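# Close the closet's folding door with the Stretch robot

## Task

Get the closet's folding door shut. It counts as a failure if the door is struck or pressed hard enough to bend its track; note that when the door is already folded all the way open, even a firm push further in the opening direction can bend it. Slamming the door open or shut also fails. The robot must not topple or be left leaning.

## Robot and tools

ROBOT. A Hello Robot Stretch 4 with a single arm: an omni-wheel base, a lift riding up a mast, a telescoping arm that reaches forward, and a wrist (yaw, pitch, roll) holding a two-finger gripper. It stands about 1.6 m tall. The base rim lies no more than 0.23 m from the base origin.

FRAMES. Everything is in metres and radians. In the base frame the origin sits on the floor below the base centre, with x forward, y left and z up. hand_pose is a point between the open fingertips, given in the base frame, and its printed value may be inaccurate. The odometry frame is the base frame as it was when the scene began. base_odometry comes from wheel rotation only, so slipping is counted as travel. Its heading runs from -3.142 to 3.142, left positive.

move. Each call is one action. blocking must always be false, otherwise the call is refused. The call returns in about 0.5 s while the motion carries on. An action contains base, joints or both, plus optional speeds, pace and contact_limits. Alternatively it contains end_of_arm by itself.
- base: an object with a relative command. It is an offset from where the base was in the latest state report, or from its current spot if a move was still running. translate_m is straight driving, forward positive, -2 to 2 m. strafe_m is sideways motion, left positive, -2 to 2 m. rotate_rad is an on-the-spot turn, counter-clockwise positive, -3.2 to 3.2. translate_m and strafe_m may be combined, which gives one straight diagonal with no turning. rotate_rad must be sent alone.
- joints: a single object for the one arm with absolute targets by name. lift_m: 0 to 1.2 m. arm_m: extension, 0 to 0.55 m. wrist_yaw_rad: -1.134 to 4.276 (0 is forward, positive is left, 3.14 is folded back; past 3.4 the arm may get in the way). wrist_pitch_rad: -1.117 to 4.259 (0 is level, 1.57 points down). wrist_roll_rad: -1.117 to 4.259 (0 puts the fingers at equal height; positive is clockwise seen from behind). gripper_m: fingertip gap in metres, -0.038 to 0.141, with a fixed error of up to 0.015; at -0.02 or below the fingers squeeze each other. A joint counts as done within ±0.004 for lift, arm and gripper, and ±0.02 rad for the wrist. A joint target outside its range is clipped and the result reports this. Any other out-of-range value gets the call refused. An unknown key makes the call invalid.
- pace: "slow", "default", "fast" or "max". In that order the base runs at 0.1/0.3/0.4/0.6 m/s and 1/2/3/4 rad/s, the lift at 0.15/0.3/0.4/0.5 m/s, and the arm at 0.1/0.4/0.6/0.7 m/s. The wrist is always 1.82 rad/s. When the lift is above 0.2 the base is slowed, down to 0.3 m/s and 1 rad/s at 1.2. speeds instead gives per-joint top speeds (the wrist joints, lift_m, arm_m, but not gripper_m), capped at the max pace.
- contact_limits: 0 (gentlest) to 1 for arm_m, lift_m, translate_m, strafe_m and rotate_rad. Each may only appear next to its own command. The default is 0.5. A base limit stays in force until the next action that includes base. Even at 0 the arm needs roughly 15 to 40 N before it halts. For a gentle press, use limit 0 with a target 1 to 3 mm beyond the point of contact.
- end_of_arm: "enable_torque" turns any wrist or gripper motor back on after it cut out.
A new move replaces only the targets it names, and everything else continues. Motions stop after 14 s (time_out). A joint or base that is left out may still be pushing toward its previous target.

wait: seconds from 0 to 10. It commands nothing and ends early once all motion is at rest. wait(0) reports the running move under "earlier move".
stop: brakes every motion still running. Braked joints hold and may keep pressing. It also re-brakes wheels left slack and reports this in a "stop:" line.
zoom_image: camera plus region [x0, y0, x1, y1] in pixels, with (0,0) at the top left and at most 504x504. The camera must be among the newest images.
read_manual: returns licence text only.
finished_scene: scene is 1 or 2. It ends the scene permanently, and any further calls go to the next scene. The door must stay shut once the robot is gone.
All tools except read_manual and zoom_image take cameras: a list drawn from head_camera, head_left_camera, head_right_camera, wrist_camera, all. Leaving it out means all, and [] means none.

RESULTS. The "pictures" line gives the image order. "move" reads done or the worst status. base_status and joint_status use done, moving, off_target (came to rest short and may still be pushing), contact_stop (held back, then goes slack), time_out, limit_stop_at_own_body, limit_stop_at_tilt (lean over 6 degrees; the lift, arm and wheels go slack) and torque_fault (a wrist or gripper motor is limp until enable_torque). on_its_own reports uncommanded behaviour, such as a slack joint or an abnormal resting servo current. lidar_m holds 12 distances in 30-degree sectors, starting straight ahead and going counter-clockwise; "-" means nothing seen, or closer than 0.25 m. wrist_depth_mm is a 7x7 depth grid in mm, 100 to 2000. turned_by_wheels and turned_by_imu differing by more than about 0.1 rad over a move points to a collision or slip. base_tilt gives forward and right in degrees, each with about 3 degrees of error. motor_effort is in percent, with the peak in brackets. servo_current is in mA. If a refused call or an uncommanded stop happens, the later move, wait and finished_scene calls in that reply do not run.

CAMERAS. head_camera (420x560) is mounted high and looks forward and down; to aim it, turn the base. head_left_camera and head_right_camera are fisheyes (420x672) that look more steeply down and show the base and arm. wrist_camera (616x392) looks along the fingers, which appear near the bottom of its image.

CAUTIONS. The simulation keeps running while you think. Self-contact can happen with the gripper over the base at a low lift, with tilt-up combined with roll, or with the wrist folded back. The robot can tip when a heavy load is held far out, or when it pushes hard with the gripper raised high. For the door, approach slowly, use low contact limits, and never push on a door that is already fully open. Close it gently rather than flinging it.

Each tool is called after "Request:" in YAML: its name, and indented under it one key for each argument.

## Session

Request:
move:
  blocking: false

Scene clock: 0.00 s.
base_odometry: x=+0.000 y=+0.000 heading=+0.000
turned_by_wheels: +0.000
turned_by_imu: +0.000
base_tilt: forward=+0.7 right=-0.1
lidar_m: 1.78 2.77 1.68 1.70 1.43 1.30 1.29 1.55 2.26 2.26 2.74 1.40
base_status: not commanded
joint_positions: lift_m=+0.154 arm_m=+0.003 wrist_yaw_rad=+3.206 wrist_pitch_rad=+0.002 wrist_roll_rad=+0.000 gripper_m=+0.056
joint_status: not commanded
measured_speeds: all 0
motor_effort: lift_m=+19 arm_m=+4 wheel_0=+0 wheel_1=-1 wheel_2=-1
servo_current: wrist_yaw_rad=46 wrist_pitch_rad=39 wrist_roll_rad=46 gripper_m=52
hand_pose: x=-0.1199 y=+0.0687 z=+0.3311 quat_wxyz=(-0.032, -0.001, +0.000, +0.999) (m; base frame)
wrist_depth_mm: - 132 139 1464 1336 - - / - - 135 1464 - - - / - 132 185 - - - - / 135 134 199 - - - - / 214 - - - - - - / 225 1205 194 1182 191 1078 1042 / 222 723 866 - 854 798 820
pictures: head_camera, head_left_camera, head_right_camera, wrist_camera

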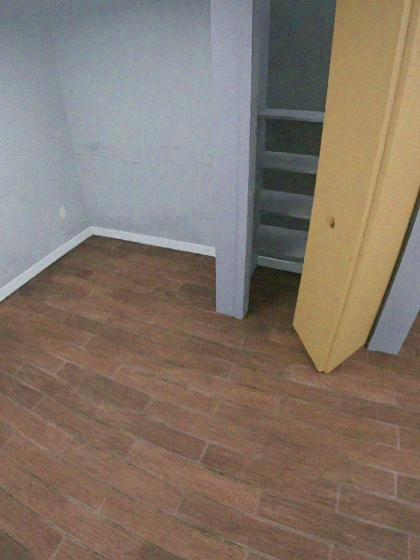

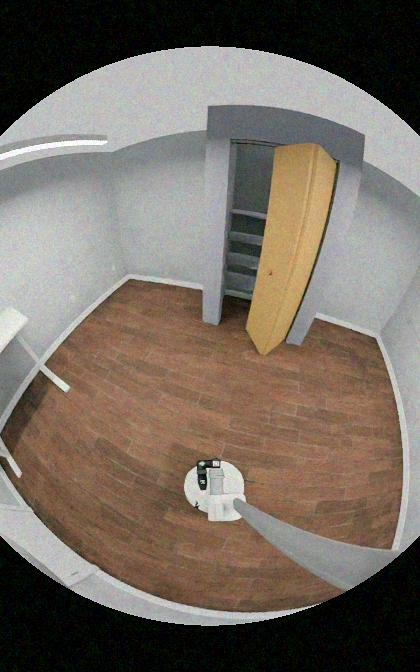

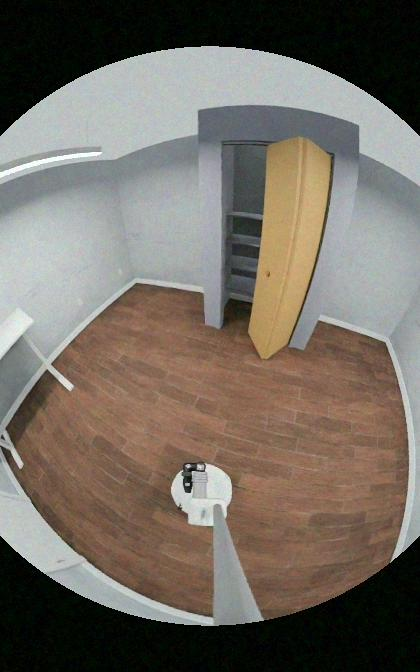

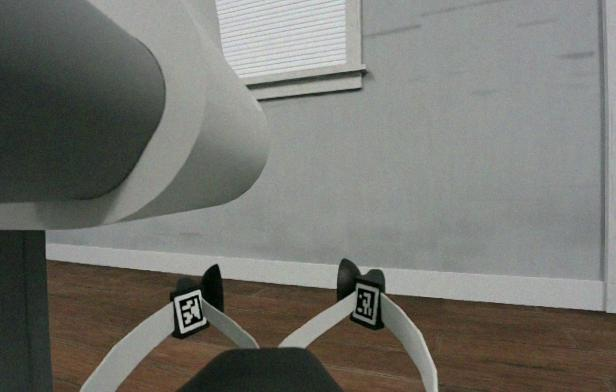

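Request:
zoom_image:
  camera: "head_left_camera"
  region: [190, 90, 400, 370]

Request:
zoom_image:
  camera: "head_camera"
  region: [200, 180, 420, 400]

Scaled by 1.800 from the camera's 420x672 image, which has a finer 600x960 frame.

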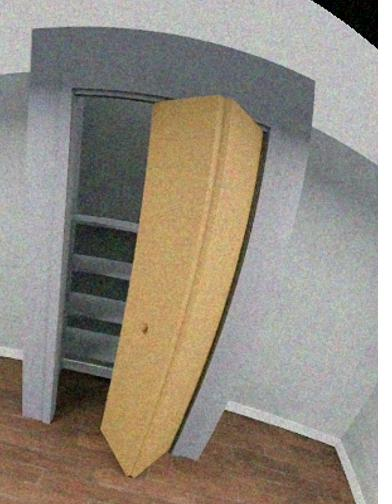

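Scaled by 2.291 from the camera's 420x560 image, which has a finer 600x800 frame.

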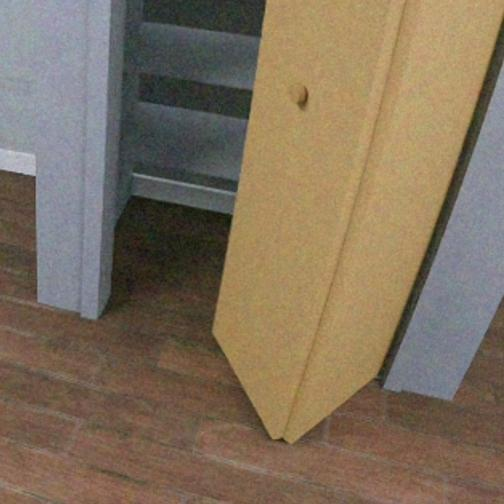

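Request:
move:
  base: {"translate_m": 0.60, "strafe_m": -0.63}
  joints: {"lift_m": 0.55, "gripper_m": -0.03}
  blocking: false
  cameras: []

Request:
wait:
  seconds: 0.6
  cameras: []

Request:
move:
  joints: {"wrist_yaw_rad": 0.0, "wrist_pitch_rad": 0.0, "wrist_roll_rad": 0.0, "arm_m": 0.0}
  blocking: false
  cameras: []

Request:
wait:
  seconds: 5

Scene clock: 88.30 s.
move: moving
base_odometry: x=+0.023 y=-0.024 heading=+0.000
turned_by_wheels: +0.000
turned_by_imu: +0.000
base_tilt: forward=+0.7 right=-0.1
lidar_m: 1.74 2.77 1.70 1.72 1.46 1.30 1.32 1.60 2.24 2.27 2.69 1.37
base_status: translate_m moving; strafe_m moving
joint_positions: lift_m=+0.192 arm_m=+0.003 wrist_yaw_rad=+3.206 wrist_pitch_rad=+0.002 wrist_roll_rad=+0.000 gripper_m=+0.036
joint_status: lift_m moving; gripper_m moving
measured_speeds: translate_m=+0.089 strafe_m=-0.092 rotate_rad=+0.003 lift_m=+0.148 arm_m=+0.000 wrist_yaw_rad=+0.000 wrist_pitch_rad=+0.000 wrist_roll_rad=+0.000
motor_effort: lift_m=+25(25) arm_m=+4(4) wheel_0=+7(8) wheel_1=-3(5) wheel_2=-7(9)
servo_current: wrist_yaw_rad=46(46) wrist_pitch_rad=26(59) wrist_roll_rad=39(39) gripper_m=111(111)
hand_pose: x=-0.1199 y=+0.0687 z=+0.3697 quat_wxyz=(-0.032, -0.001, +0.000, +0.999) (m; base frame)
wrist_depth_mm: - 132 139 1464 1366 - - / - - 135 1464 - - - / - 133 185 - - - - / 135 134 200 - - - - / 214 - - - - - - / 224 1255 193 1138 186 1098 1098 / 222 788 904 - 842 831 866
pictures: none
No camera images: "cameras" was empty.

Scene clock: 88.90 s.
earlier move: moving
base_odometry: x=+0.109 y=-0.114 heading=+0.000
turned_by_wheels: +0.000
turned_by_imu: -0.001
base_tilt: forward=+0.8 right=-0.1
lidar_m: 1.50 2.81 1.77 1.77 1.55 1.42 1.43 1.73 2.17 2.22 2.57 1.26
base_status: translate_m moving; strafe_m moving
joint_positions: lift_m=+0.336 arm_m=+0.003 wrist_yaw_rad=+3.206 wrist_pitch_rad=+0.002 wrist_roll_rad=+0.000 gripper_m=-0.023
joint_status: lift_m moving; gripper_m moving
measured_speeds: translate_m=+0.194 strafe_m=-0.202 rotate_rad=-0.002 lift_m=+0.300 arm_m=+0.000 wrist_yaw_rad=+0.000 wrist_pitch_rad=+0.000 wrist_roll_rad=+0.000
motor_effort: lift_m=+24(25) arm_m=+4(4) wheel_0=+8(10) wheel_1=-4(7) wheel_2=-5(9)
servo_current: wrist_yaw_rad=33(46) wrist_pitch_rad=59(65) wrist_roll_rad=39(46) gripper_m=78(143)
hand_pose: x=-0.1199 y=+0.0687 z=+0.5137 quat_wxyz=(-0.032, -0.001, +0.000, +0.999) (m; base frame)
wrist_depth_mm: - 132 140 1576 1430 - - / - - 134 1576 1464 - - / - 133 185 - - - - / 135 134 200 - - - - / 215 - - - - - - / 225 1708 182 191 - - - / 222 150 - 144 976 1160 1060
wait: 0.60 s; no rest
pictures: none
No camera images: "cameras" was empty.

Scene clock: 89.40 s.
move: moving
base_odometry: x=+0.212 y=-0.223 heading=+0.000
turned_by_wheels: +0.000
turned_by_imu: -0.001
base_tilt: forward=+0.7 right=-0.1
lidar_m: 1.21 2.67 1.86 1.86 1.71 1.52 1.55 1.96 2.14 2.15 2.41 1.09
base_status: translate_m moving; strafe_m moving
joint_positions: lift_m=+0.474 arm_m=+0.003 wrist_yaw_rad=+2.617 wrist_pitch_rad=+0.002 wrist_roll_rad=+0.000 gripper_m=-0.029
joint_status: lift_m moving; arm_m moving; wrist_yaw_rad moving; wrist_pitch_rad moving; wrist_roll_rad moving; the others done
joint sent to its limit — arm_m, lower limit.
measured_speeds: translate_m=+0.207 strafe_m=-0.216 rotate_rad=-0.001 lift_m=+0.219 arm_m=+0.000 wrist_yaw_rad=-1.819 wrist_pitch_rad=+0.000 wrist_roll_rad=+0.000
motor_effort: lift_m=+23(25) arm_m=+6(10) wheel_0=+7(9) wheel_1=-5(6) wheel_2=-3(7)
servo_current: wrist_yaw_rad=59(124) wrist_pitch_rad=59(85) wrist_roll_rad=46(52) gripper_m=59(111)
hand_pose: x=-0.0323 y=+0.2202 z=+0.6512 quat_wxyz=(+0.259, -0.001, +0.000, +0.966) (m; base frame)
wrist_depth_mm: 243 1618 1618 - 1618 - - / 192 1576 1618 - 1618 - - / 193 1618 1618 - 1661 - - / 217 - - - 1618 - - / - - - - 1618 - - / - - 182 188 1576 - - / 1499 147 - 153 1397 1397 1430
pictures: none
No camera images: "cameras" was empty.

Scene clock: 92.13 s.
earlier move: done
base_odometry: x=+0.600 y=-0.630 heading=+0.000
turned_by_wheels: +0.000
turned_by_imu: -0.002
base_tilt: forward=+0.7 right=-0.1
lidar_m: 0.64 1.31 2.86 2.15 2.32 2.05 2.09 2.10 1.87 1.88 1.86 0.89
base_status: done
joint_positions: lift_m=+0.550 arm_m=+0.003 wrist_yaw_rad=+0.002 wrist_pitch_rad=+0.002 wrist_roll_rad=+0.000 gripper_m=-0.029
joint_status: all done
joint sent to its limit — arm_m, lower limit.
measured_speeds: all 0
motor_effort: lift_m=+22(25) arm_m=+4(11) wheel_0=-1(9) wheel_1=+1(6) wheel_2=-1(9)
servo_current: wrist_yaw_rad=33(124) wrist_pitch_rad=46(85) wrist_roll_rad=33(65) gripper_m=59(111)
hand_pose: x=+0.4620 y=-0.0869 z=+0.7273 quat_wxyz=(+1.000, +0.000, +0.001, +0.001) (m; base frame)
wrist_depth_mm: 931 - - - - - - / 931 - - - - - - / 931 - - - - - - / 946 - - - - - - / - - - - - - - / - - 182 188 - - - / - 138 - - - - -
wait: 2.73 of 5 s (the move ended)
pictures: head_camera, head_left_camera, head_right_camera, wrist_camera
camera_calibration:
wrist_camera: T_world_to_cam=[[-0.0344639, -0.998283, -0.0473728, -0.0545254], [0.0151452, 0.0468738, -0.998786, 0.784101], [0.999291, -0.0351395, 0.0135038, -0.248324], [0, 0, 0, 1]] pos_world=[0.234393, -0.0999116, 0.783919]

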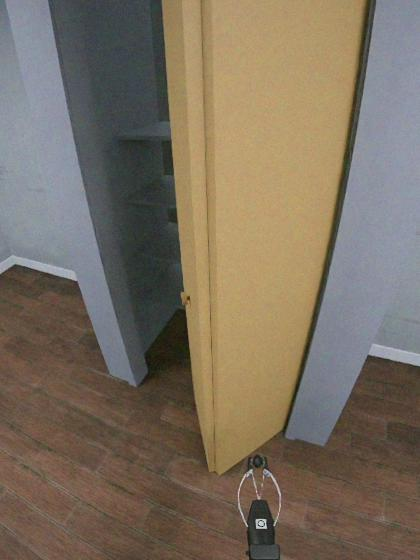

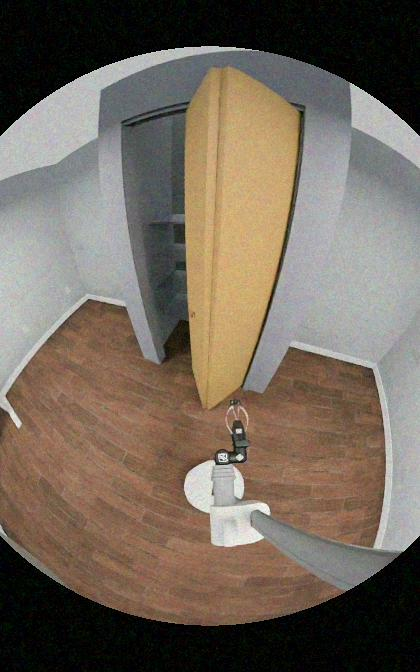

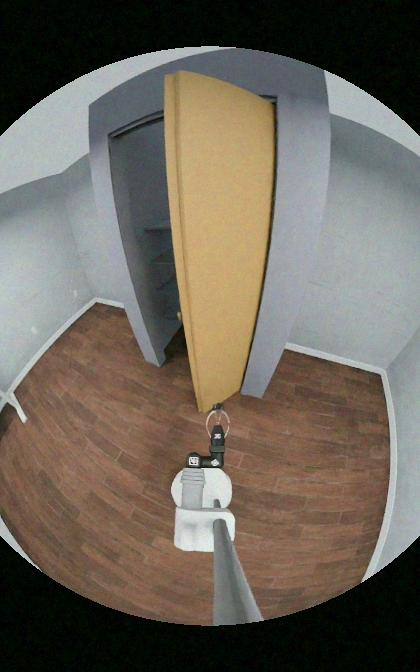

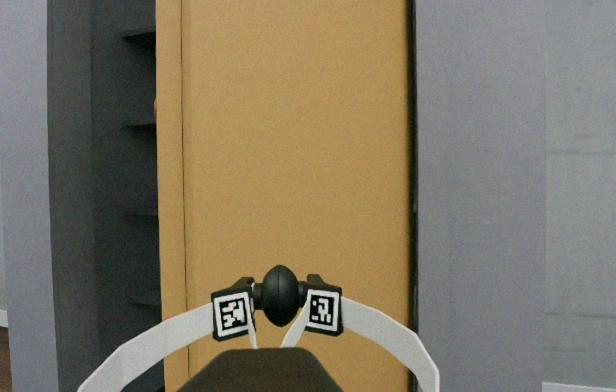

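Request:
move:
  base: {"rotate_rad": 0.13}
  joints: {"arm_m": 0.12}
  blocking: false
  cameras: []

Request:
wait:
  seconds: 2.5
  cameras: ["head_camera", "wrist_camera"]

Scene clock: 115.03 s.
move: moving
base_odometry: x=+0.600 y=-0.630 heading=+0.130
turned_by_wheels: +0.130
turned_by_imu: +0.131
base_tilt: forward=+0.7 right=-0.1
lidar_m: 0.65 1.28 2.38 2.17 2.20 2.05 2.15 2.00 1.86 1.89 1.74 0.75
base_status: rotate_rad moving
joint_positions: lift_m=+0.550 arm_m=+0.054 wrist_yaw_rad=+0.001 wrist_pitch_rad=+0.002 wrist_roll_rad=+0.000 gripper_m=-0.029
joint_status: arm_m moving
measured_speeds: translate_m=+0.000 strafe_m=+0.000 rotate_rad=+0.036 lift_m=+0.000 arm_m=+0.197 wrist_yaw_rad=+0.000 wrist_pitch_rad=+0.000 wrist_roll_rad=+0.000
motor_effort: lift_m=+21(22) arm_m=+8(17) wheel_0=-1(5) wheel_1=+0(7) wheel_2=+6(6)
servo_current: wrist_yaw_rad=33(39) wrist_pitch_rad=39(52) wrist_roll_rad=46(46) gripper_m=78(85)
hand_pose: x=+0.5134 y=-0.0871 z=+0.7273 quat_wxyz=(+1.000, +0.000, +0.001, +0.001) (m; base frame)
wrist_depth_mm: - - - - - - - / - - - - - - - / - - - - - - - / - - - - - - - / - 976 - - - - - / - - 182 188 - - - / 1576 138 - - - - -
pictures: none
No camera images: "cameras" was empty.

Scene clock: 115.90 s.
earlier move: done
base_odometry: x=+0.600 y=-0.630 heading=+0.130
turned_by_wheels: +0.000
turned_by_imu: +0.000
base_tilt: forward=+0.8 right=-0.1
lidar_m: 0.64 1.27 2.35 2.15 2.19 2.05 2.15 1.97 1.85 1.94 1.74 0.74
base_status: done
joint_positions: lift_m=+0.550 arm_m=+0.120 wrist_yaw_rad=+0.001 wrist_pitch_rad=+0.002 wrist_roll_rad=+0.000 gripper_m=-0.029
joint_status: all done
measured_speeds: all 0
motor_effort: lift_m=+22(22) arm_m=+8(17) wheel_0=-1(5) wheel_1=+0(7) wheel_2=+1(6)
servo_current: wrist_yaw_rad=33(39) wrist_pitch_rad=46(52) wrist_roll_rad=46(46) gripper_m=59(85)
hand_pose: x=+0.5789 y=-0.0871 z=+0.7273 quat_wxyz=(+1.000, +0.000, +0.001, +0.001) (m; base frame)
wrist_depth_mm: - - 329 329 - - - / - - 330 330 - - - / - - 332 332 - - - / - - 332 332 - - - / - - 334 334 - - - / - 878 182 191 - - - / 1618 139 - 109 - - -
wait: 0.87 of 2.5 s (the move ended)
pictures: head_camera, wrist_camera
camera_calibration:
wrist_camera: T_world_to_cam=[[-0.034863, -0.998269, -0.0473733, -0.0503546], [0.015164, 0.0468683, -0.998786, 0.782323], [0.999277, -0.0355391, 0.0135038, -0.365176], [0, 0, 0, 1]] pos_world=[0.351293, -0.0999116, 0.783919]

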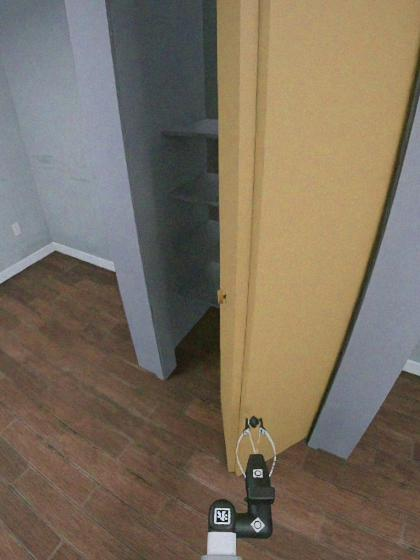

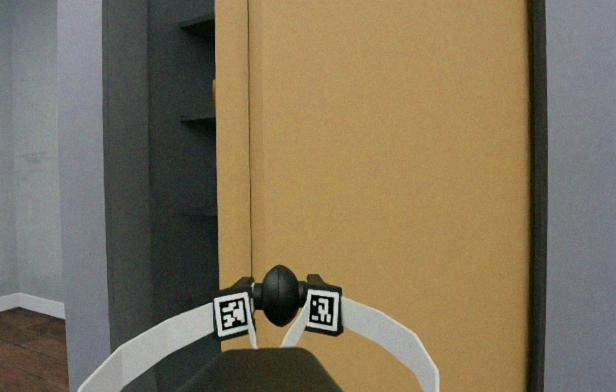

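Request:
move:
  base: {"strafe_m": -0.03}
  joints: {"arm_m": 0.19}
  blocking: false
  cameras: []

Request:
wait:
  seconds: 2
  cameras: ["wrist_camera"]

Request:
move:
  joints: {"arm_m": 0.28}
  speeds: {"arm_m": 0.05}
  contact_limits: {"arm_m": 0.0}
  blocking: false
  cameras: []

Request:
wait:
  seconds: 3
  cameras: ["head_camera", "wrist_camera"]

Scene clock: 121.93 s.
move: moving
base_odometry: x=+0.604 y=-0.657 heading=+0.130
turned_by_wheels: +0.000
turned_by_imu: +0.000
base_tilt: forward=+0.7 right=-0.1
lidar_m: 0.66 1.28 2.37 2.19 2.23 2.07 2.17 1.96 1.84 1.92 1.76 0.76
base_status: strafe_m moving
joint_positions: lift_m=+0.550 arm_m=+0.168 wrist_yaw_rad=+0.001 wrist_pitch_rad=+0.002 wrist_roll_rad=+0.000 gripper_m=-0.029
joint_status: arm_m moving
measured_speeds: translate_m=+0.001 strafe_m=-0.043 rotate_rad=-0.004 lift_m=+0.000 arm_m=+0.138 wrist_yaw_rad=+0.000 wrist_pitch_rad=+0.000 wrist_roll_rad=+0.000
motor_effort: lift_m=+21(22) arm_m=+13(13) wheel_0=+2(8) wheel_1=+1(8) wheel_2=+1(4)
servo_current: wrist_yaw_rad=33(46) wrist_pitch_rad=59(59) wrist_roll_rad=46(46) gripper_m=72(78)
hand_pose: x=+0.6274 y=-0.0871 z=+0.7273 quat_wxyz=(+1.000, +0.000, +0.001, +0.001) (m; base frame)
wrist_depth_mm: - - 291 315 351 - - / 904 - 294 315 351 - - / 904 - 297 315 351 - - / 917 - 298 317 353 - - / - - 303 319 353 - - / - - 184 191 - - - / 1576 138 289 153 349 - -
pictures: none
No camera images: "cameras" was empty.

Scene clock: 122.57 s.
earlier move: done
base_odometry: x=+0.604 y=-0.660 heading=+0.130
turned_by_wheels: +0.000
turned_by_imu: +0.000
base_tilt: forward=+0.7 right=+0.0
lidar_m: 0.63 1.29 2.37 2.19 2.21 2.07 2.17 1.95 1.84 1.88 1.74 0.76
base_status: done
joint_positions: lift_m=+0.550 arm_m=+0.190 wrist_yaw_rad=+0.001 wrist_pitch_rad=+0.002 wrist_roll_rad=+0.000 gripper_m=-0.029
joint_status: all done
measured_speeds: all 0
motor_effort: lift_m=+22(22) arm_m=+8(15) wheel_0=-1(8) wheel_1=+0(8) wheel_2=+0(4)
servo_current: wrist_yaw_rad=33(46) wrist_pitch_rad=39(59) wrist_roll_rad=46(52) gripper_m=59(78)
hand_pose: x=+0.6489 y=-0.0871 z=+0.7273 quat_wxyz=(+1.000, +0.000, +0.001, +0.001) (m; base frame)
wrist_depth_mm: 842 260 253 278 324 - - / 854 262 253 278 325 - - / 854 263 254 279 325 - 418 / 891 264 255 279 329 - 421 / - 264 254 282 329 - - / - - 185 191 330 - - / 1576 139 256 153 314 - -
wait: 0.63 of 2 s (the move ended)
pictures: wrist_camera
camera_calibration:
wrist_camera: T_world_to_cam=[[-0.034863, -0.998269, -0.0473733, -0.0479141], [0.015164, 0.0468683, -0.998786, 0.781262], [0.999277, -0.0355391, 0.0135038, -0.435125], [0, 0, 0, 1]] pos_world=[0.421293, -0.0999116, 0.783919]

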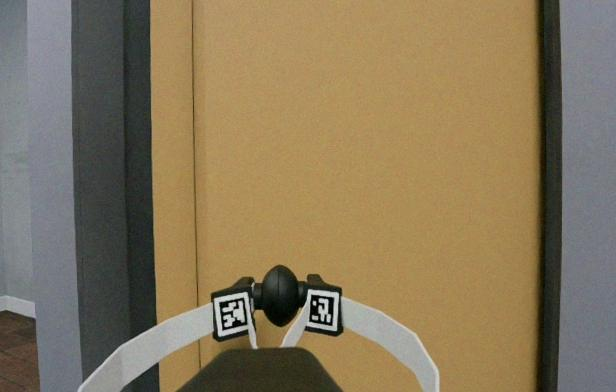

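Scene clock: 123.07 s.
move: moving
base_odometry: x=+0.604 y=-0.660 heading=+0.130
turned_by_wheels: +0.000
turned_by_imu: +0.000
base_tilt: forward=+0.7 right=-0.1
lidar_m: 0.66 1.28 2.33 2.20 2.23 2.06 2.19 1.95 1.83 1.90 1.76 0.77
base_status: not commanded
joint_positions: lift_m=+0.550 arm_m=+0.212 wrist_yaw_rad=+0.001 wrist_pitch_rad=+0.002 wrist_roll_rad=+0.000 gripper_m=-0.029
joint_status: arm_m moving
measured_speeds: translate_m=+0.000 strafe_m=+0.000 rotate_rad=+0.000 lift_m=+0.000 arm_m=+0.050 wrist_yaw_rad=+0.000 wrist_pitch_rad=+0.000 wrist_roll_rad=+0.000
motor_effort: lift_m=+21(22) arm_m=+9(12) wheel_0=-2(2) wheel_1=+0(1) wheel_2=+0(0)
servo_current: wrist_yaw_rad=39(52) wrist_pitch_rad=46(52) wrist_roll_rad=46(46) gripper_m=72(78)
contact_limits: arm_m 0
hand_pose: x=+0.6712 y=-0.0871 z=+0.7273 quat_wxyz=(+1.000, +0.000, +0.001, +0.001) (m; base frame)
wrist_depth_mm: - 244 234 262 307 349 - / - 245 235 264 307 349 - / - 246 236 265 309 349 - / - 248 236 265 309 351 - / 866 249 237 266 310 353 - / 842 249 186 191 312 355 - / 1499 139 233 153 297 - -
pictures: none
No camera images: "cameras" was empty.

Scene clock: 124.77 s.
earlier move: done
base_odometry: x=+0.604 y=-0.660 heading=+0.130
turned_by_wheels: +0.000
turned_by_imu: +0.000
base_tilt: forward=+0.7 right=-0.1
lidar_m: 0.70 1.30 2.33 2.19 2.23 2.07 2.15 1.94 1.84 1.90 1.74 0.83
base_status: not commanded
joint_positions: lift_m=+0.550 arm_m=+0.280 wrist_yaw_rad=-0.002 wrist_pitch_rad=+0.002 wrist_roll_rad=+0.000 gripper_m=-0.029
joint_status: all done
measured_speeds: all 0
motor_effort: lift_m=+21(22) arm_m=+8(15) wheel_0=-1(2) wheel_1=+0(1) wheel_2=-1(2)
servo_current: wrist_yaw_rad=39(52) wrist_pitch_rad=39(65) wrist_roll_rad=46(52) gripper_m=72(78)
contact_limits: arm_m 0
hand_pose: x=+0.7387 y=-0.0879 z=+0.7273 quat_wxyz=(+1.000, +0.000, +0.001, -0.001) (m; base frame)
wrist_depth_mm: - 227 225 247 273 307 342 / - 229 227 248 273 307 342 / - 229 225 248 274 309 343 / - 230 229 249 276 309 345 / 750 230 229 250 277 310 349 / - 218 186 188 278 312 351 / - 139 224 109 271 319 353
wait: 1.70 of 3 s (the move ended)
pictures: head_camera, wrist_camera
camera_calibration:
wrist_camera: T_world_to_cam=[[-0.0377595, -0.998163, -0.0473798, -0.0434871], [0.0153001, 0.0468305, -0.998786, 0.779836], [0.99917, -0.0384385, 0.0135037, -0.525103], [0, 0, 0, 1]] pos_world=[0.511093, -0.100112, 0.783919]

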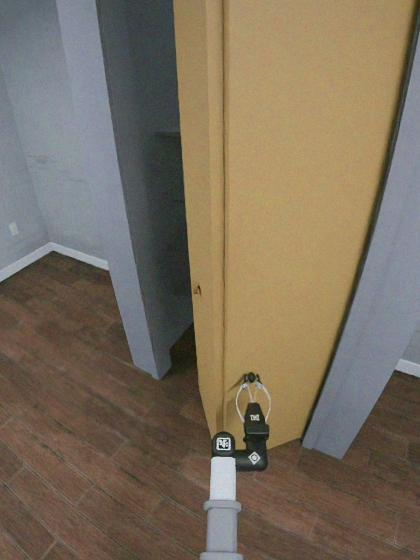

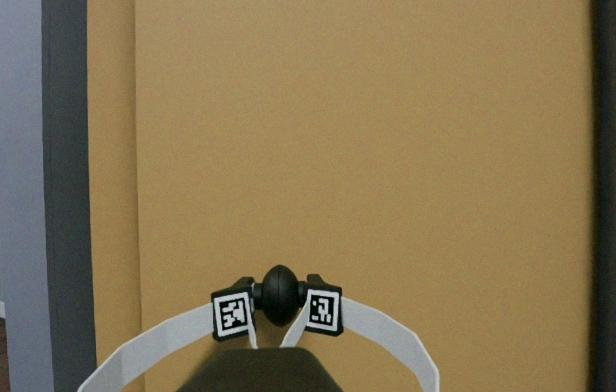

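Request:
move:
  joints: {"arm_m": 0.39}
  speeds: {"arm_m": 0.05}
  contact_limits: {"arm_m": 0.0}
  blocking: false
  cameras: []

Request:
wait:
  seconds: 3
  cameras: ["head_camera", "wrist_camera"]

Scene clock: 128.97 s.
move: moving
base_odometry: x=+0.604 y=-0.660 heading=+0.130
turned_by_wheels: +0.000
turned_by_imu: +0.000
base_tilt: forward=+0.7 right=-0.1
lidar_m: 0.73 1.29 2.35 2.18 2.25 2.07 2.14 1.92 1.84 1.88 1.74 0.85
base_status: not commanded
joint_positions: lift_m=+0.550 arm_m=+0.302 wrist_yaw_rad=-0.002 wrist_pitch_rad=+0.002 wrist_roll_rad=+0.000 gripper_m=-0.029
joint_status: arm_m moving
measured_speeds: translate_m=+0.000 strafe_m=+0.000 rotate_rad=-0.001 lift_m=+0.000 arm_m=+0.047 wrist_yaw_rad=+0.000 wrist_pitch_rad=+0.000 wrist_roll_rad=+0.000
motor_effort: lift_m=+22(22) arm_m=+10(14) wheel_0=-1(1) wheel_1=+0(0) wheel_2=-1(1)
servo_current: wrist_yaw_rad=39(46) wrist_pitch_rad=33(72) wrist_roll_rad=46(52) gripper_m=72(72)
contact_limits: arm_m 0
hand_pose: x=+0.7608 y=-0.0879 z=+0.7273 quat_wxyz=(+1.000, +0.000, +0.001, -0.001) (m; base frame)
wrist_depth_mm: 683 211 220 240 264 291 324 / 683 211 224 241 265 293 325 / 691 213 222 242 266 296 325 / - 213 223 243 267 300 329 / - 214 224 243 267 297 330 / - 211 186 191 272 298 330 / - 146 220 109 262 306 329
pictures: none
No camera images: "cameras" was empty.

Scene clock: 131.07 s.
earlier move: done
base_odometry: x=+0.604 y=-0.660 heading=+0.130
turned_by_wheels: +0.000
turned_by_imu: +0.000
base_tilt: forward=+0.7 right=-0.1
lidar_m: 0.86 1.30 2.33 2.19 2.25 2.06 2.16 1.96 1.83 1.92 1.73 0.89
base_status: not commanded
joint_positions: lift_m=+0.550 arm_m=+0.390 wrist_yaw_rad=-0.001 wrist_pitch_rad=+0.002 wrist_roll_rad=+0.000 gripper_m=-0.029
joint_status: all done
measured_speeds: all 0
motor_effort: lift_m=+22(22) arm_m=+8(14) wheel_0=+0(1) wheel_1=+0(1) wheel_2=-1(3)
servo_current: wrist_yaw_rad=46(46) wrist_pitch_rad=46(72) wrist_roll_rad=39(52) gripper_m=72(78)
contact_limits: arm_m 0
hand_pose: x=+0.8487 y=-0.0878 z=+0.7273 quat_wxyz=(+1.000, +0.000, +0.001, -0.001) (m; base frame)
wrist_depth_mm: - 243 244 245 245 247 248 / - 244 245 246 246 248 248 / - 244 245 247 247 249 250 / - 246 247 248 250 249 250 / - 247 247 249 250 251 252 / - 248 186 189 250 252 253 / - 147 249 153 252 253 254
wait: 2.10 of 3 s (the move ended)
pictures: head_camera, wrist_camera
camera_calibration:
wrist_camera: T_world_to_cam=[[-0.0374601, -0.998174, -0.0473794, -0.0394211], [0.0152861, 0.0468347, -0.998786, 0.778157], [0.999181, -0.0381389, 0.0135037, -0.634985], [0, 0, 0, 1]] pos_world=[0.621093, -0.100012, 0.783919]

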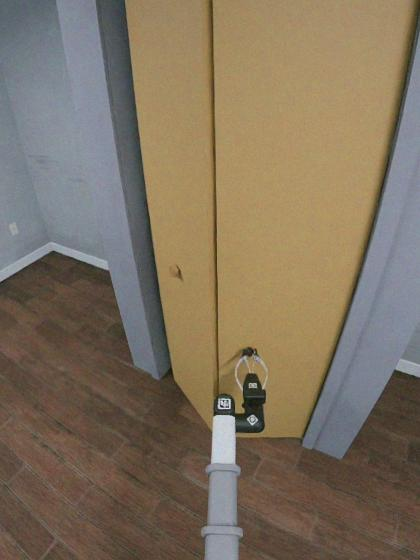

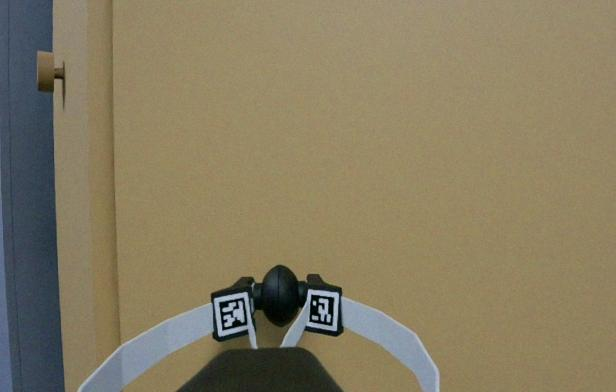

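Request:
move:
  joints: {"arm_m": 0.18}
  blocking: false
  cameras: []

Request:
move:
  base: {"rotate_rad": -0.46}
  blocking: false
  cameras: []

Request:
wait:
  seconds: 3
  cameras: []

Request:
move:
  base: {"translate_m": 0.01, "strafe_m": 0.458}
  blocking: false
  cameras: []

Request:
wait:
  seconds: 5

Scene clock: 162.93 s.
move: moving
base_odometry: x=+0.604 y=-0.660 heading=+0.130
turned_by_wheels: +0.000
turned_by_imu: +0.000
base_tilt: forward=+0.7 right=-0.1
lidar_m: 0.85 1.26 2.36 2.22 2.20 2.06 2.18 1.95 1.84 1.90 1.74 0.90
base_status: not commanded
joint_positions: lift_m=+0.550 arm_m=+0.339 wrist_yaw_rad=-0.001 wrist_pitch_rad=+0.002 wrist_roll_rad=+0.000 gripper_m=-0.029
joint_status: arm_m moving
measured_speeds: translate_m=+0.000 strafe_m=+0.000 rotate_rad=+0.000 lift_m=+0.000 arm_m=-0.197 wrist_yaw_rad=+0.000 wrist_pitch_rad=+0.000 wrist_roll_rad=+0.000
motor_effort: lift_m=+22(22) arm_m=-9(12) wheel_0=+0(0) wheel_1=+0(0) wheel_2=+0(1)
servo_current: wrist_yaw_rad=39(46) wrist_pitch_rad=39(52) wrist_roll_rad=39(52) gripper_m=59(72)
hand_pose: x=+0.7977 y=-0.0878 z=+0.7273 quat_wxyz=(+1.000, +0.000, +0.001, -0.001) (m; base frame)
wrist_depth_mm: - 278 277 277 277 277 277 / - 279 279 279 278 278 278 / - 293 279 279 278 279 279 / - 294 281 281 281 281 281 / - 296 283 282 283 282 281 / - 283 186 191 282 282 285 / - 139 285 153 283 285 285
pictures: none
No camera images: "cameras" was empty.

Scene clock: 163.43 s.
move: moving
base_odometry: x=+0.604 y=-0.660 heading=-0.127
turned_by_wheels: -0.257
turned_by_imu: -0.257
base_tilt: forward=+0.7 right=-0.1
lidar_m: 0.86 0.87 2.88 2.18 2.47 2.06 2.09 2.25 1.85 1.81 1.99 0.91
base_status: rotate_rad moving
joint_positions: lift_m=+0.550 arm_m=+0.219 wrist_yaw_rad=-0.001 wrist_pitch_rad=+0.002 wrist_roll_rad=+0.000 gripper_m=-0.029
joint_status: arm_m moving
measured_speeds: translate_m=-0.001 strafe_m=-0.001 rotate_rad=-0.943 lift_m=+0.000 arm_m=-0.182 wrist_yaw_rad=+0.000 wrist_pitch_rad=+0.000 wrist_roll_rad=+0.000
motor_effort: lift_m=+21(22) arm_m=-5(12) wheel_0=+4(8) wheel_1=+7(8) wheel_2=+4(8)
servo_current: wrist_yaw_rad=26(46) wrist_pitch_rad=39(72) wrist_roll_rad=52(52) gripper_m=52(65)
hand_pose: x=+0.6784 y=-0.0877 z=+0.7273 quat_wxyz=(+1.000, +0.000, +0.001, -0.001) (m; base frame)
wrist_depth_mm: - - - - - - 375 / - - - - - - 375 / - - - - - 410 377 / - - - - - 413 377 / - - - - - 415 382 / - - 181 188 - 418 384 / - 138 - - - - 387
pictures: none
No camera images: "cameras" was empty.

Scene clock: 164.20 s.
earlier move: done
base_odometry: x=+0.604 y=-0.660 heading=-0.330
turned_by_wheels: -0.203
turned_by_imu: -0.204
base_tilt: forward=+0.8 right=-0.1
lidar_m: 0.86 0.85 1.33 2.23 2.23 2.19 2.07 2.17 1.92 1.84 1.94 1.72
base_status: done
joint_positions: lift_m=+0.550 arm_m=+0.180 wrist_yaw_rad=-0.001 wrist_pitch_rad=+0.002 wrist_roll_rad=+0.000 gripper_m=-0.029
joint_status: all done
measured_speeds: all 0
motor_effort: lift_m=+22(22) arm_m=-9(13) wheel_0=+0(8) wheel_1=-1(8) wheel_2=+1(8)
servo_current: wrist_yaw_rad=33(52) wrist_pitch_rad=39(72) wrist_roll_rad=46(52) gripper_m=52(72)
hand_pose: x=+0.6397 y=-0.0877 z=+0.7273 quat_wxyz=(+1.000, +0.000, +0.001, -0.001) (m; base frame)
wrist_depth_mm: - - - - - - - / - - - - - - - / - - - - - - - / - - - - - - - / - - - - - - - / - - 182 188 - - - / - 138 - - - - -
wait: 0.77 of 3 s (the move ended)
pictures: none
No camera images: "cameras" was empty.

Scene clock: 164.70 s.
move: moving
base_odometry: x=+0.617 y=-0.625 heading=-0.330
turned_by_wheels: +0.000
turned_by_imu: +0.000
base_tilt: forward=+0.8 right=-0.1
lidar_m: 0.85 0.82 1.30 2.17 2.18 2.18 2.09 2.16 1.96 1.88 1.96 1.71
base_status: translate_m moving; strafe_m moving
joint_positions: lift_m=+0.550 arm_m=+0.180 wrist_yaw_rad=-0.001 wrist_pitch_rad=+0.002 wrist_roll_rad=+0.000 gripper_m=-0.029
joint_status: not commanded
measured_speeds: translate_m=+0.006 strafe_m=+0.141 rotate_rad=-0.004 lift_m=+0.000 arm_m=+0.000 wrist_yaw_rad=+0.000 wrist_pitch_rad=+0.000 wrist_roll_rad=+0.000
motor_effort: lift_m=+22(22) arm_m=-8(9) wheel_0=-9(9) wheel_1=+6(9) wheel_2=+0(4)
servo_current: wrist_yaw_rad=33(52) wrist_pitch_rad=52(52) wrist_roll_rad=46(46) gripper_m=59(65)
hand_pose: x=+0.6397 y=-0.0877 z=+0.7273 quat_wxyz=(+1.000, +0.000, +0.001, -0.001) (m; base frame)
wrist_depth_mm: - - 508 - - - - / - - 508 - - - - / - - - - - - - / - - - - - - - / - - - - - - - / - - 182 188 - - - / - 138 - - - - -
pictures: none
No camera images: "cameras" was empty.

Scene clock: 167.07 s.
earlier move: done
base_odometry: x=+0.762 y=-0.230 heading=-0.330
turned_by_wheels: +0.000
turned_by_imu: +0.001
base_tilt: forward=+0.7 right=-0.1
lidar_m: 0.75 0.92 2.41 1.97 1.73 2.18 2.09 2.15 2.37 2.31 2.34 0.87
base_status: done
joint_positions: lift_m=+0.550 arm_m=+0.180 wrist_yaw_rad=-0.001 wrist_pitch_rad=+0.002 wrist_roll_rad=+0.000 gripper_m=-0.029
joint_status: not commanded
measured_speeds: all 0
motor_effort: lift_m=+21(22) arm_m=-8(9) wheel_0=+1(10) wheel_1=+0(10) wheel_2=+0(5)
servo_current: wrist_yaw_rad=33(52) wrist_pitch_rad=33(59) wrist_roll_rad=46(46) gripper_m=59(78)
hand_pose: x=+0.6397 y=-0.0877 z=+0.7273 quat_wxyz=(+1.000, +0.000, +0.001, -0.001) (m; base frame)
wrist_depth_mm: - - - 362 - - - / - - 353 359 - - 521 / - - 355 - - - 530 / - - 355 - - - 530 / - - 357 - - - 535 / - - 182 188 - - 535 / - 138 - - - - -
wait: 2.37 of 5 s (the move ended)
pictures: head_camera, head_left_camera, head_right_camera, wrist_camera
camera_calibration:
wrist_camera: T_world_to_cam=[[-0.0371608, -0.998186, -0.047379, -0.0473751], [0.015272, 0.0468389, -0.998786, 0.781358], [0.999193, -0.0378392, 0.0135038, -0.426131], [0, 0, 0, 1]] pos_world=[0.412093, -0.100012, 0.783919]

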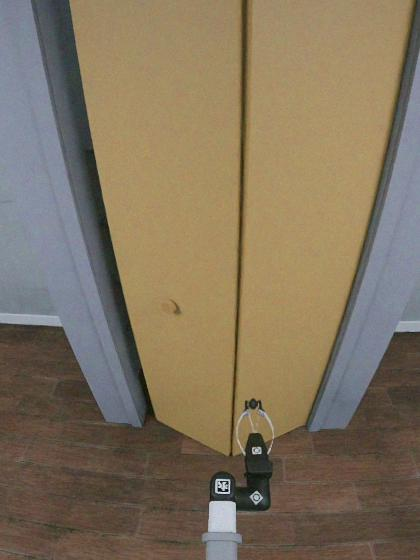

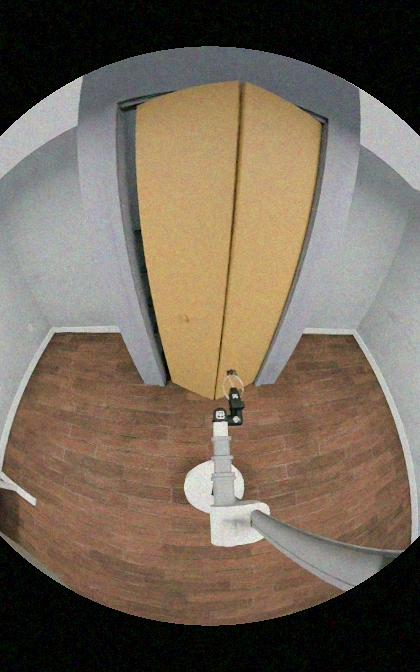

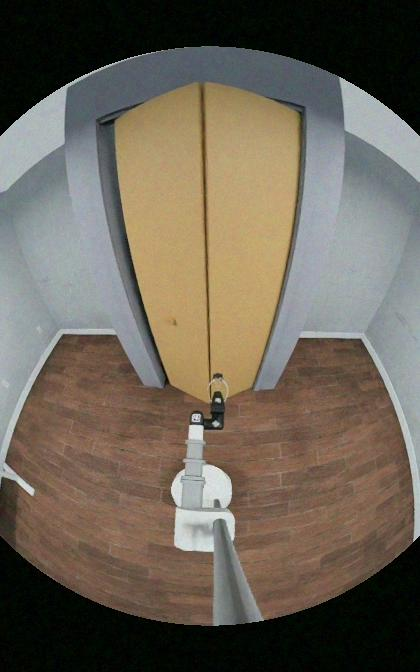

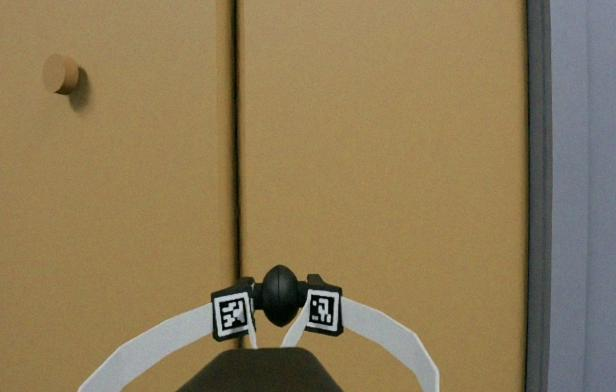

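Request:
move:
  joints: {"arm_m": 0.28}
  blocking: false
  cameras: []

Request:
wait:
  seconds: 1
  cameras: []

Request:
move:
  joints: {"arm_m": 0.40}
  speeds: {"arm_m": 0.05}
  contact_limits: {"arm_m": 0.0}
  blocking: false
  cameras: []

Request:
wait:
  seconds: 4
  cameras: ["head_camera", "head_left_camera", "wrist_camera"]

Scene clock: 175.73 s.
move: moving
base_odometry: x=+0.762 y=-0.230 heading=-0.330
turned_by_wheels: +0.000
turned_by_imu: +0.000
base_tilt: forward=+0.8 right=-0.1
lidar_m: 0.76 0.92 2.37 1.97 1.75 2.17 2.09 2.18 2.37 2.28 2.33 0.90
base_status: not commanded
joint_positions: lift_m=+0.550 arm_m=+0.231 wrist_yaw_rad=-0.001 wrist_pitch_rad=+0.002 wrist_roll_rad=+0.000 gripper_m=-0.029
joint_status: arm_m moving
measured_speeds: translate_m=+0.000 strafe_m=+0.000 rotate_rad=+0.000 lift_m=+0.000 arm_m=+0.197 wrist_yaw_rad=+0.000 wrist_pitch_rad=+0.000 wrist_roll_rad=+0.000
motor_effort: lift_m=+21(21) arm_m=+5(11) wheel_0=+1(1) wheel_1=+1(1) wheel_2=+1(1)
servo_current: wrist_yaw_rad=39(39) wrist_pitch_rad=33(59) wrist_roll_rad=46(52) gripper_m=52(72)
hand_pose: x=+0.6906 y=-0.0877 z=+0.7273 quat_wxyz=(+1.000, +0.000, +0.001, -0.001) (m; base frame)
wrist_depth_mm: - - 324 351 - - - / - - 324 351 - - 484 / - - 325 349 - - 480 / - - 330 349 - - 496 / - - 330 349 - - 492 / - - 184 188 - - 484 / - 138 327 - - - -
pictures: none
No camera images: "cameras" was empty.

Scene clock: 176.53 s.
earlier move: done
base_odometry: x=+0.762 y=-0.230 heading=-0.330
turned_by_wheels: +0.000
turned_by_imu: +0.000
base_tilt: forward=+0.7 right=-0.1
lidar_m: 0.76 0.92 2.36 1.97 1.78 2.15 2.08 2.16 2.40 2.28 2.33 0.88
base_status: not commanded
joint_positions: lift_m=+0.550 arm_m=+0.280 wrist_yaw_rad=-0.001 wrist_pitch_rad=+0.002 wrist_roll_rad=+0.000 gripper_m=-0.029
joint_status: all done
measured_speeds: all 0
motor_effort: lift_m=+21(21) arm_m=+8(12) wheel_0=+1(1) wheel_1=+1(1) wheel_2=+1(1)
servo_current: wrist_yaw_rad=33(39) wrist_pitch_rad=39(59) wrist_roll_rad=46(52) gripper_m=59(72)
hand_pose: x=+0.7387 y=-0.0877 z=+0.7273 quat_wxyz=(+1.000, +0.000, +0.001, -0.001) (m; base frame)
wrist_depth_mm: 317 270 258 278 314 353 - / 317 278 257 278 314 353 - / 314 273 259 278 317 355 - / 314 274 258 279 317 357 - / 317 277 259 281 319 351 - / 319 279 186 191 319 351 - / 324 147 259 153 309 - -
wait: 0.80 of 1 s (the move ended)
pictures: none
No camera images: "cameras" was empty.

Scene clock: 177.03 s.
move: moving
base_odometry: x=+0.762 y=-0.230 heading=-0.330
turned_by_wheels: +0.000
turned_by_imu: +0.000
base_tilt: forward=+0.7 right=-0.1
lidar_m: 0.76 0.92 2.38 2.00 1.72 2.18 2.09 2.17 2.38 2.28 2.30 0.86
base_status: not commanded
joint_positions: lift_m=+0.550 arm_m=+0.302 wrist_yaw_rad=-0.001 wrist_pitch_rad=+0.002 wrist_roll_rad=+0.000 gripper_m=-0.029
joint_status: arm_m moving
measured_speeds: translate_m=+0.000 strafe_m=+0.000 rotate_rad=+0.000 lift_m=+0.000 arm_m=+0.050 wrist_yaw_rad=+0.000 wrist_pitch_rad=+0.000 wrist_roll_rad=+0.000
motor_effort: lift_m=+21(21) arm_m=+7(11) wheel_0=+1(1) wheel_1=+0(1) wheel_2=+0(1)
servo_current: wrist_yaw_rad=33(39) wrist_pitch_rad=46(52) wrist_roll_rad=39(46) gripper_m=59(78)
contact_limits: arm_m 0
hand_pose: x=+0.7610 y=-0.0877 z=+0.7273 quat_wxyz=(+1.000, +0.000, +0.001, -0.001) (m; base frame)
wrist_depth_mm: 285 245 241 263 297 336 - / 294 252 242 263 297 342 - / 297 252 240 264 298 343 - / 297 254 244 265 300 345 - / 300 256 245 264 300 342 - / 303 258 185 191 301 343 - / 300 147 241 153 291 351 -
pictures: none
No camera images: "cameras" was empty.

Scene clock: 179.33 s.
earlier move: done
base_odometry: x=+0.762 y=-0.230 heading=-0.330
turned_by_wheels: +0.000
turned_by_imu: +0.000
base_tilt: forward=+0.7 right=-0.1
lidar_m: 0.83 0.94 2.36 1.96 1.76 2.17 2.08 2.18 2.42 2.30 2.34 0.92
base_status: not commanded
joint_positions: lift_m=+0.550 arm_m=+0.400 wrist_yaw_rad=-0.001 wrist_pitch_rad=+0.002 wrist_roll_rad=+0.000 gripper_m=-0.029
joint_status: all done
measured_speeds: all 0
motor_effort: lift_m=+21(21) arm_m=+8(15) wheel_0=+1(1) wheel_1=+1(1) wheel_2=+1(1)
servo_current: wrist_yaw_rad=33(46) wrist_pitch_rad=39(59) wrist_roll_rad=39(52) gripper_m=65(78)
contact_limits: arm_m 0
hand_pose: x=+0.8587 y=-0.0877 z=+0.7273 quat_wxyz=(+1.000, +0.000, +0.001, -0.001) (m; base frame)
wrist_depth_mm: 233 225 230 241 256 270 285 / 234 226 230 242 254 270 285 / 236 227 230 243 255 272 285 / 237 229 231 244 257 273 287 / 238 229 233 244 258 273 289 / 239 229 182 191 258 274 291 / 241 146 230 153 256 278 290
wait: 2.30 of 4 s (the move ended)
pictures: head_camera, head_left_camera, wrist_camera
camera_calibration:
wrist_camera: T_world_to_cam=[[-0.0371608, -0.998186, -0.047379, -0.0392369], [0.015272, 0.0468389, -0.998786, 0.778014], [0.999193, -0.0378392, 0.0135038, -0.644954], [0, 0, 0, 1]] pos_world=[0.631093, -0.100012, 0.783919]

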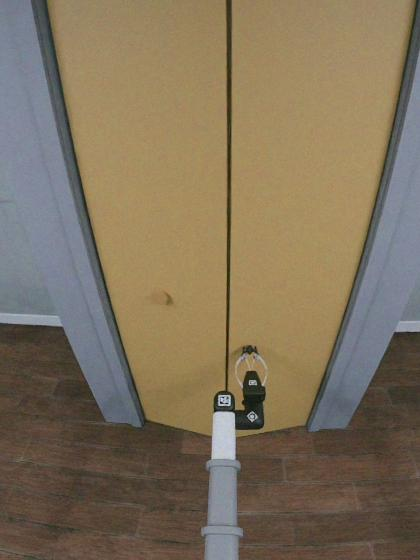

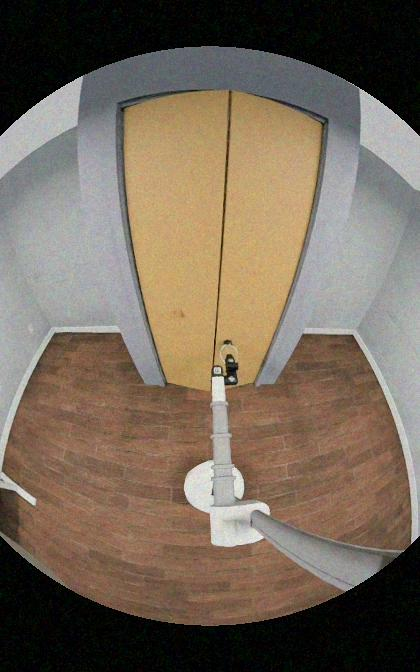

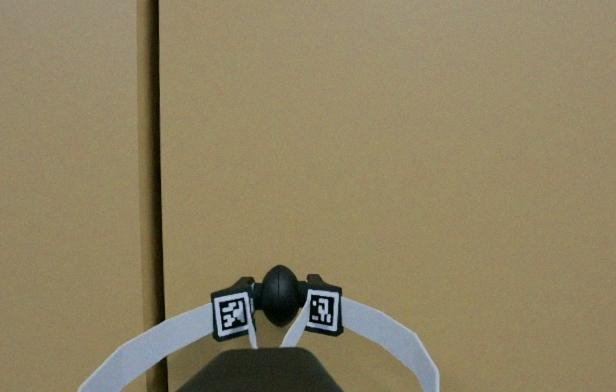

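Request:
move:
  joints: {"arm_m": 0.44}
  speeds: {"arm_m": 0.03}
  contact_limits: {"arm_m": 0.0}
  blocking: false
  cameras: []

Request:
wait:
  seconds: 3
  cameras: ["head_camera", "wrist_camera"]

Scene clock: 186.83 s.
move: moving
base_odometry: x=+0.762 y=-0.230 heading=-0.330
turned_by_wheels: +0.000
turned_by_imu: +0.000
base_tilt: forward=+0.7 right=-0.1
lidar_m: 0.83 0.94 2.38 1.96 1.75 2.17 2.10 2.16 2.41 2.31 2.37 0.95
base_status: not commanded
joint_positions: lift_m=+0.550 arm_m=+0.414 wrist_yaw_rad=-0.001 wrist_pitch_rad=+0.002 wrist_roll_rad=+0.000 gripper_m=-0.029
joint_status: arm_m moving
measured_speeds: translate_m=+0.000 strafe_m=+0.000 rotate_rad=+0.000 lift_m=+0.000 arm_m=+0.030 wrist_yaw_rad=+0.000 wrist_pitch_rad=+0.000 wrist_roll_rad=+0.000
motor_effort: lift_m=+21(21) arm_m=+12(13) wheel_0=+1(1) wheel_1=+1(2) wheel_2=+1(1)
servo_current: wrist_yaw_rad=33(46) wrist_pitch_rad=52(52) wrist_roll_rad=46(52) gripper_m=52(72)
contact_limits: arm_m 0
hand_pose: x=+0.8728 y=-0.0877 z=+0.7273 quat_wxyz=(+1.000, +0.000, +0.001, -0.001) (m; base frame)
wrist_depth_mm: 223 216 221 234 247 260 276 / 224 216 222 233 247 263 274 / 225 216 223 235 248 264 278 / 226 218 224 236 249 265 278 / 229 218 224 236 251 265 279 / 229 220 185 190 252 266 282 / 230 148 223 109 250 270 283
pictures: none
No camera images: "cameras" was empty.

Scene clock: 188.03 s.
earlier move: done
base_odometry: x=+0.762 y=-0.230 heading=-0.330
turned_by_wheels: +0.000
turned_by_imu: +0.000
base_tilt: forward=+0.7 right=+0.0
lidar_m: 0.87 0.94 2.35 1.97 1.77 2.16 2.09 2.18 2.41 2.30 2.35 0.94
base_status: not commanded
joint_positions: lift_m=+0.550 arm_m=+0.439 wrist_yaw_rad=-0.001 wrist_pitch_rad=+0.002 wrist_roll_rad=+0.000 gripper_m=-0.029
joint_status: all done
measured_speeds: all 0
motor_effort: lift_m=+21(21) arm_m=+9(16) wheel_0=+1(1) wheel_1=+2(2) wheel_2=+1(1)
servo_current: wrist_yaw_rad=33(46) wrist_pitch_rad=20(72) wrist_roll_rad=39(52) gripper_m=72(72)
contact_limits: arm_m 0
hand_pose: x=+0.8986 y=-0.0877 z=+0.7273 quat_wxyz=(+1.000, +0.000, +0.001, -0.001) (m; base frame)
wrist_depth_mm: 224 221 225 232 238 247 254 / 225 221 226 233 239 247 254 / 226 223 227 234 241 249 255 / 228 223 227 235 241 251 257 / 229 224 228 236 242 251 258 / 229 224 182 190 244 252 259 / 231 147 228 109 243 255 260
wait: 1.20 of 3 s (the move ended)
pictures: head_camera, wrist_camera
camera_calibration:
wrist_camera: T_world_to_cam=[[-0.0371608, -0.998186, -0.047379, -0.0377504], [0.015272, 0.0468389, -0.998786, 0.777403], [0.999193, -0.0378392, 0.0135038, -0.684921], [0, 0, 0, 1]] pos_world=[0.671093, -0.100012, 0.783919]

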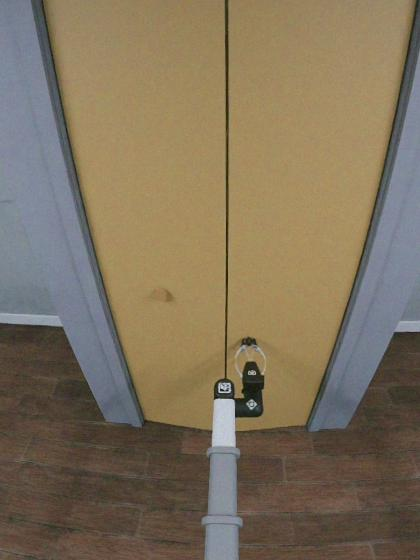

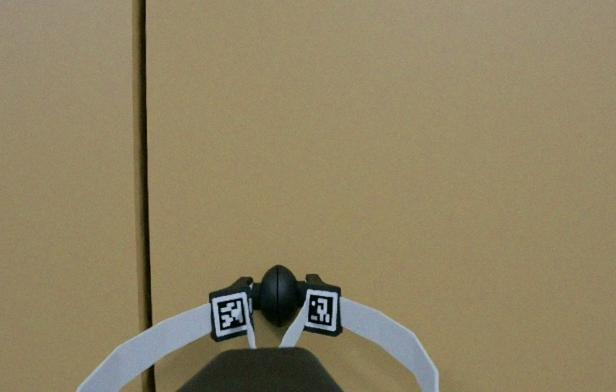

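Request:
move:
  joints: {"arm_m": 0.455}
  speeds: {"arm_m": 0.03}
  contact_limits: {"arm_m": 0.0}
  blocking: false
  cameras: []

Request:
wait:
  seconds: 1.5
  cameras: ["head_camera", "wrist_camera"]

Scene clock: 193.23 s.
move: moving
base_odometry: x=+0.762 y=-0.230 heading=-0.330
turned_by_wheels: +0.000
turned_by_imu: +0.001
base_tilt: forward=+0.7 right=-0.1
lidar_m: 0.88 0.95 2.37 1.97 1.76 2.16 2.09 2.13 2.39 2.31 2.35 0.92
base_status: not commanded
joint_positions: lift_m=+0.550 arm_m=+0.453 wrist_yaw_rad=-0.001 wrist_pitch_rad=+0.002 wrist_roll_rad=+0.000 gripper_m=-0.029
joint_status: arm_m moving
measured_speeds: translate_m=+0.000 strafe_m=+0.000 rotate_rad=+0.000 lift_m=+0.000 arm_m=+0.030 wrist_yaw_rad=+0.000 wrist_pitch_rad=+0.000 wrist_roll_rad=+0.000
motor_effort: lift_m=+21(21) arm_m=+13(15) wheel_0=+2(3) wheel_1=+3(3) wheel_2=+1(1)
servo_current: wrist_yaw_rad=33(39) wrist_pitch_rad=46(52) wrist_roll_rad=39(46) gripper_m=72(78)
contact_limits: arm_m 0
hand_pose: x=+0.9126 y=-0.0877 z=+0.7273 quat_wxyz=(+1.000, +0.000, +0.001, -0.001) (m; base frame)
wrist_depth_mm: 223 220 225 229 236 242 248 / 224 222 225 231 236 243 249 / 225 223 227 232 238 244 250 / 227 224 227 232 238 246 251 / 229 225 229 234 239 246 252 / 229 224 180 190 241 247 253 / 229 151 229 135 241 250 255
pictures: none
No camera images: "cameras" was empty.

Scene clock: 193.60 s.
earlier move: done
base_odometry: x=+0.762 y=-0.230 heading=-0.330
turned_by_wheels: +0.000
turned_by_imu: +0.000
base_tilt: forward=+0.7 right=-0.1
lidar_m: 0.88 0.96 2.40 1.99 1.75 2.18 2.11 2.14 2.39 2.30 2.33 0.96
base_status: not commanded
joint_positions: lift_m=+0.550 arm_m=+0.454 wrist_yaw_rad=-0.001 wrist_pitch_rad=+0.002 wrist_roll_rad=+0.000 gripper_m=-0.029
joint_status: all done
measured_speeds: all 0
motor_effort: lift_m=+21(21) arm_m=+9(15) wheel_0=+2(3) wheel_1=+2(3) wheel_2=+0(1)
servo_current: wrist_yaw_rad=39(39) wrist_pitch_rad=52(52) wrist_roll_rad=46(46) gripper_m=65(78)
contact_limits: arm_m 0
hand_pose: x=+0.9136 y=-0.0877 z=+0.7273 quat_wxyz=(+1.000, +0.000, +0.001, +0.000) (m; base frame)
wrist_depth_mm: 226 224 226 230 235 239 243 / 228 224 227 231 236 241 245 / 228 225 228 232 236 242 246 / 229 226 229 232 237 242 247 / 230 227 230 235 238 244 247 / 231 228 180 189 239 244 249 / 231 148 230 109 239 246 249
wait: 0.37 of 1.5 s (the move ended)
pictures: head_camera, wrist_camera
camera_calibration:
wrist_camera: T_world_to_cam=[[-0.037061, -0.998189, -0.0473788, -0.0372657], [0.0152674, 0.0468403, -0.998786, 0.777179], [0.999196, -0.0377394, 0.0135038, -0.699802], [0, 0, 0, 1]] pos_world=[0.685993, -0.100012, 0.783919]

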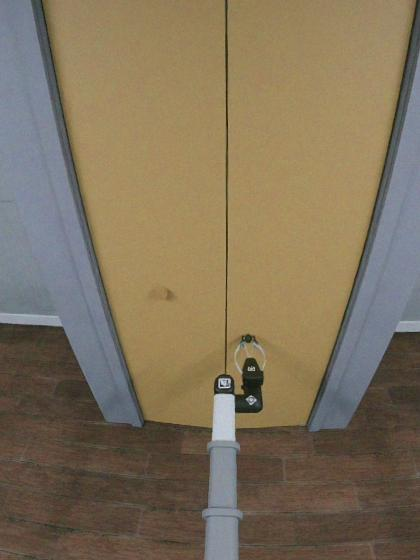

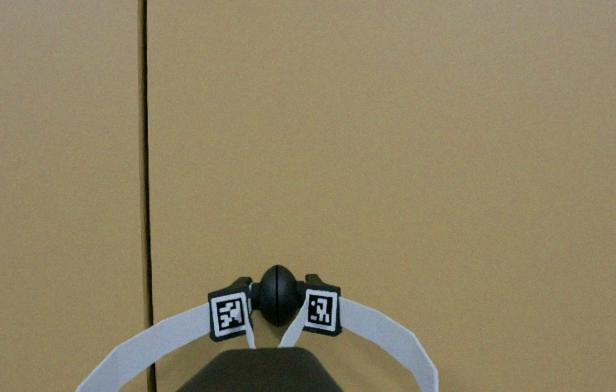

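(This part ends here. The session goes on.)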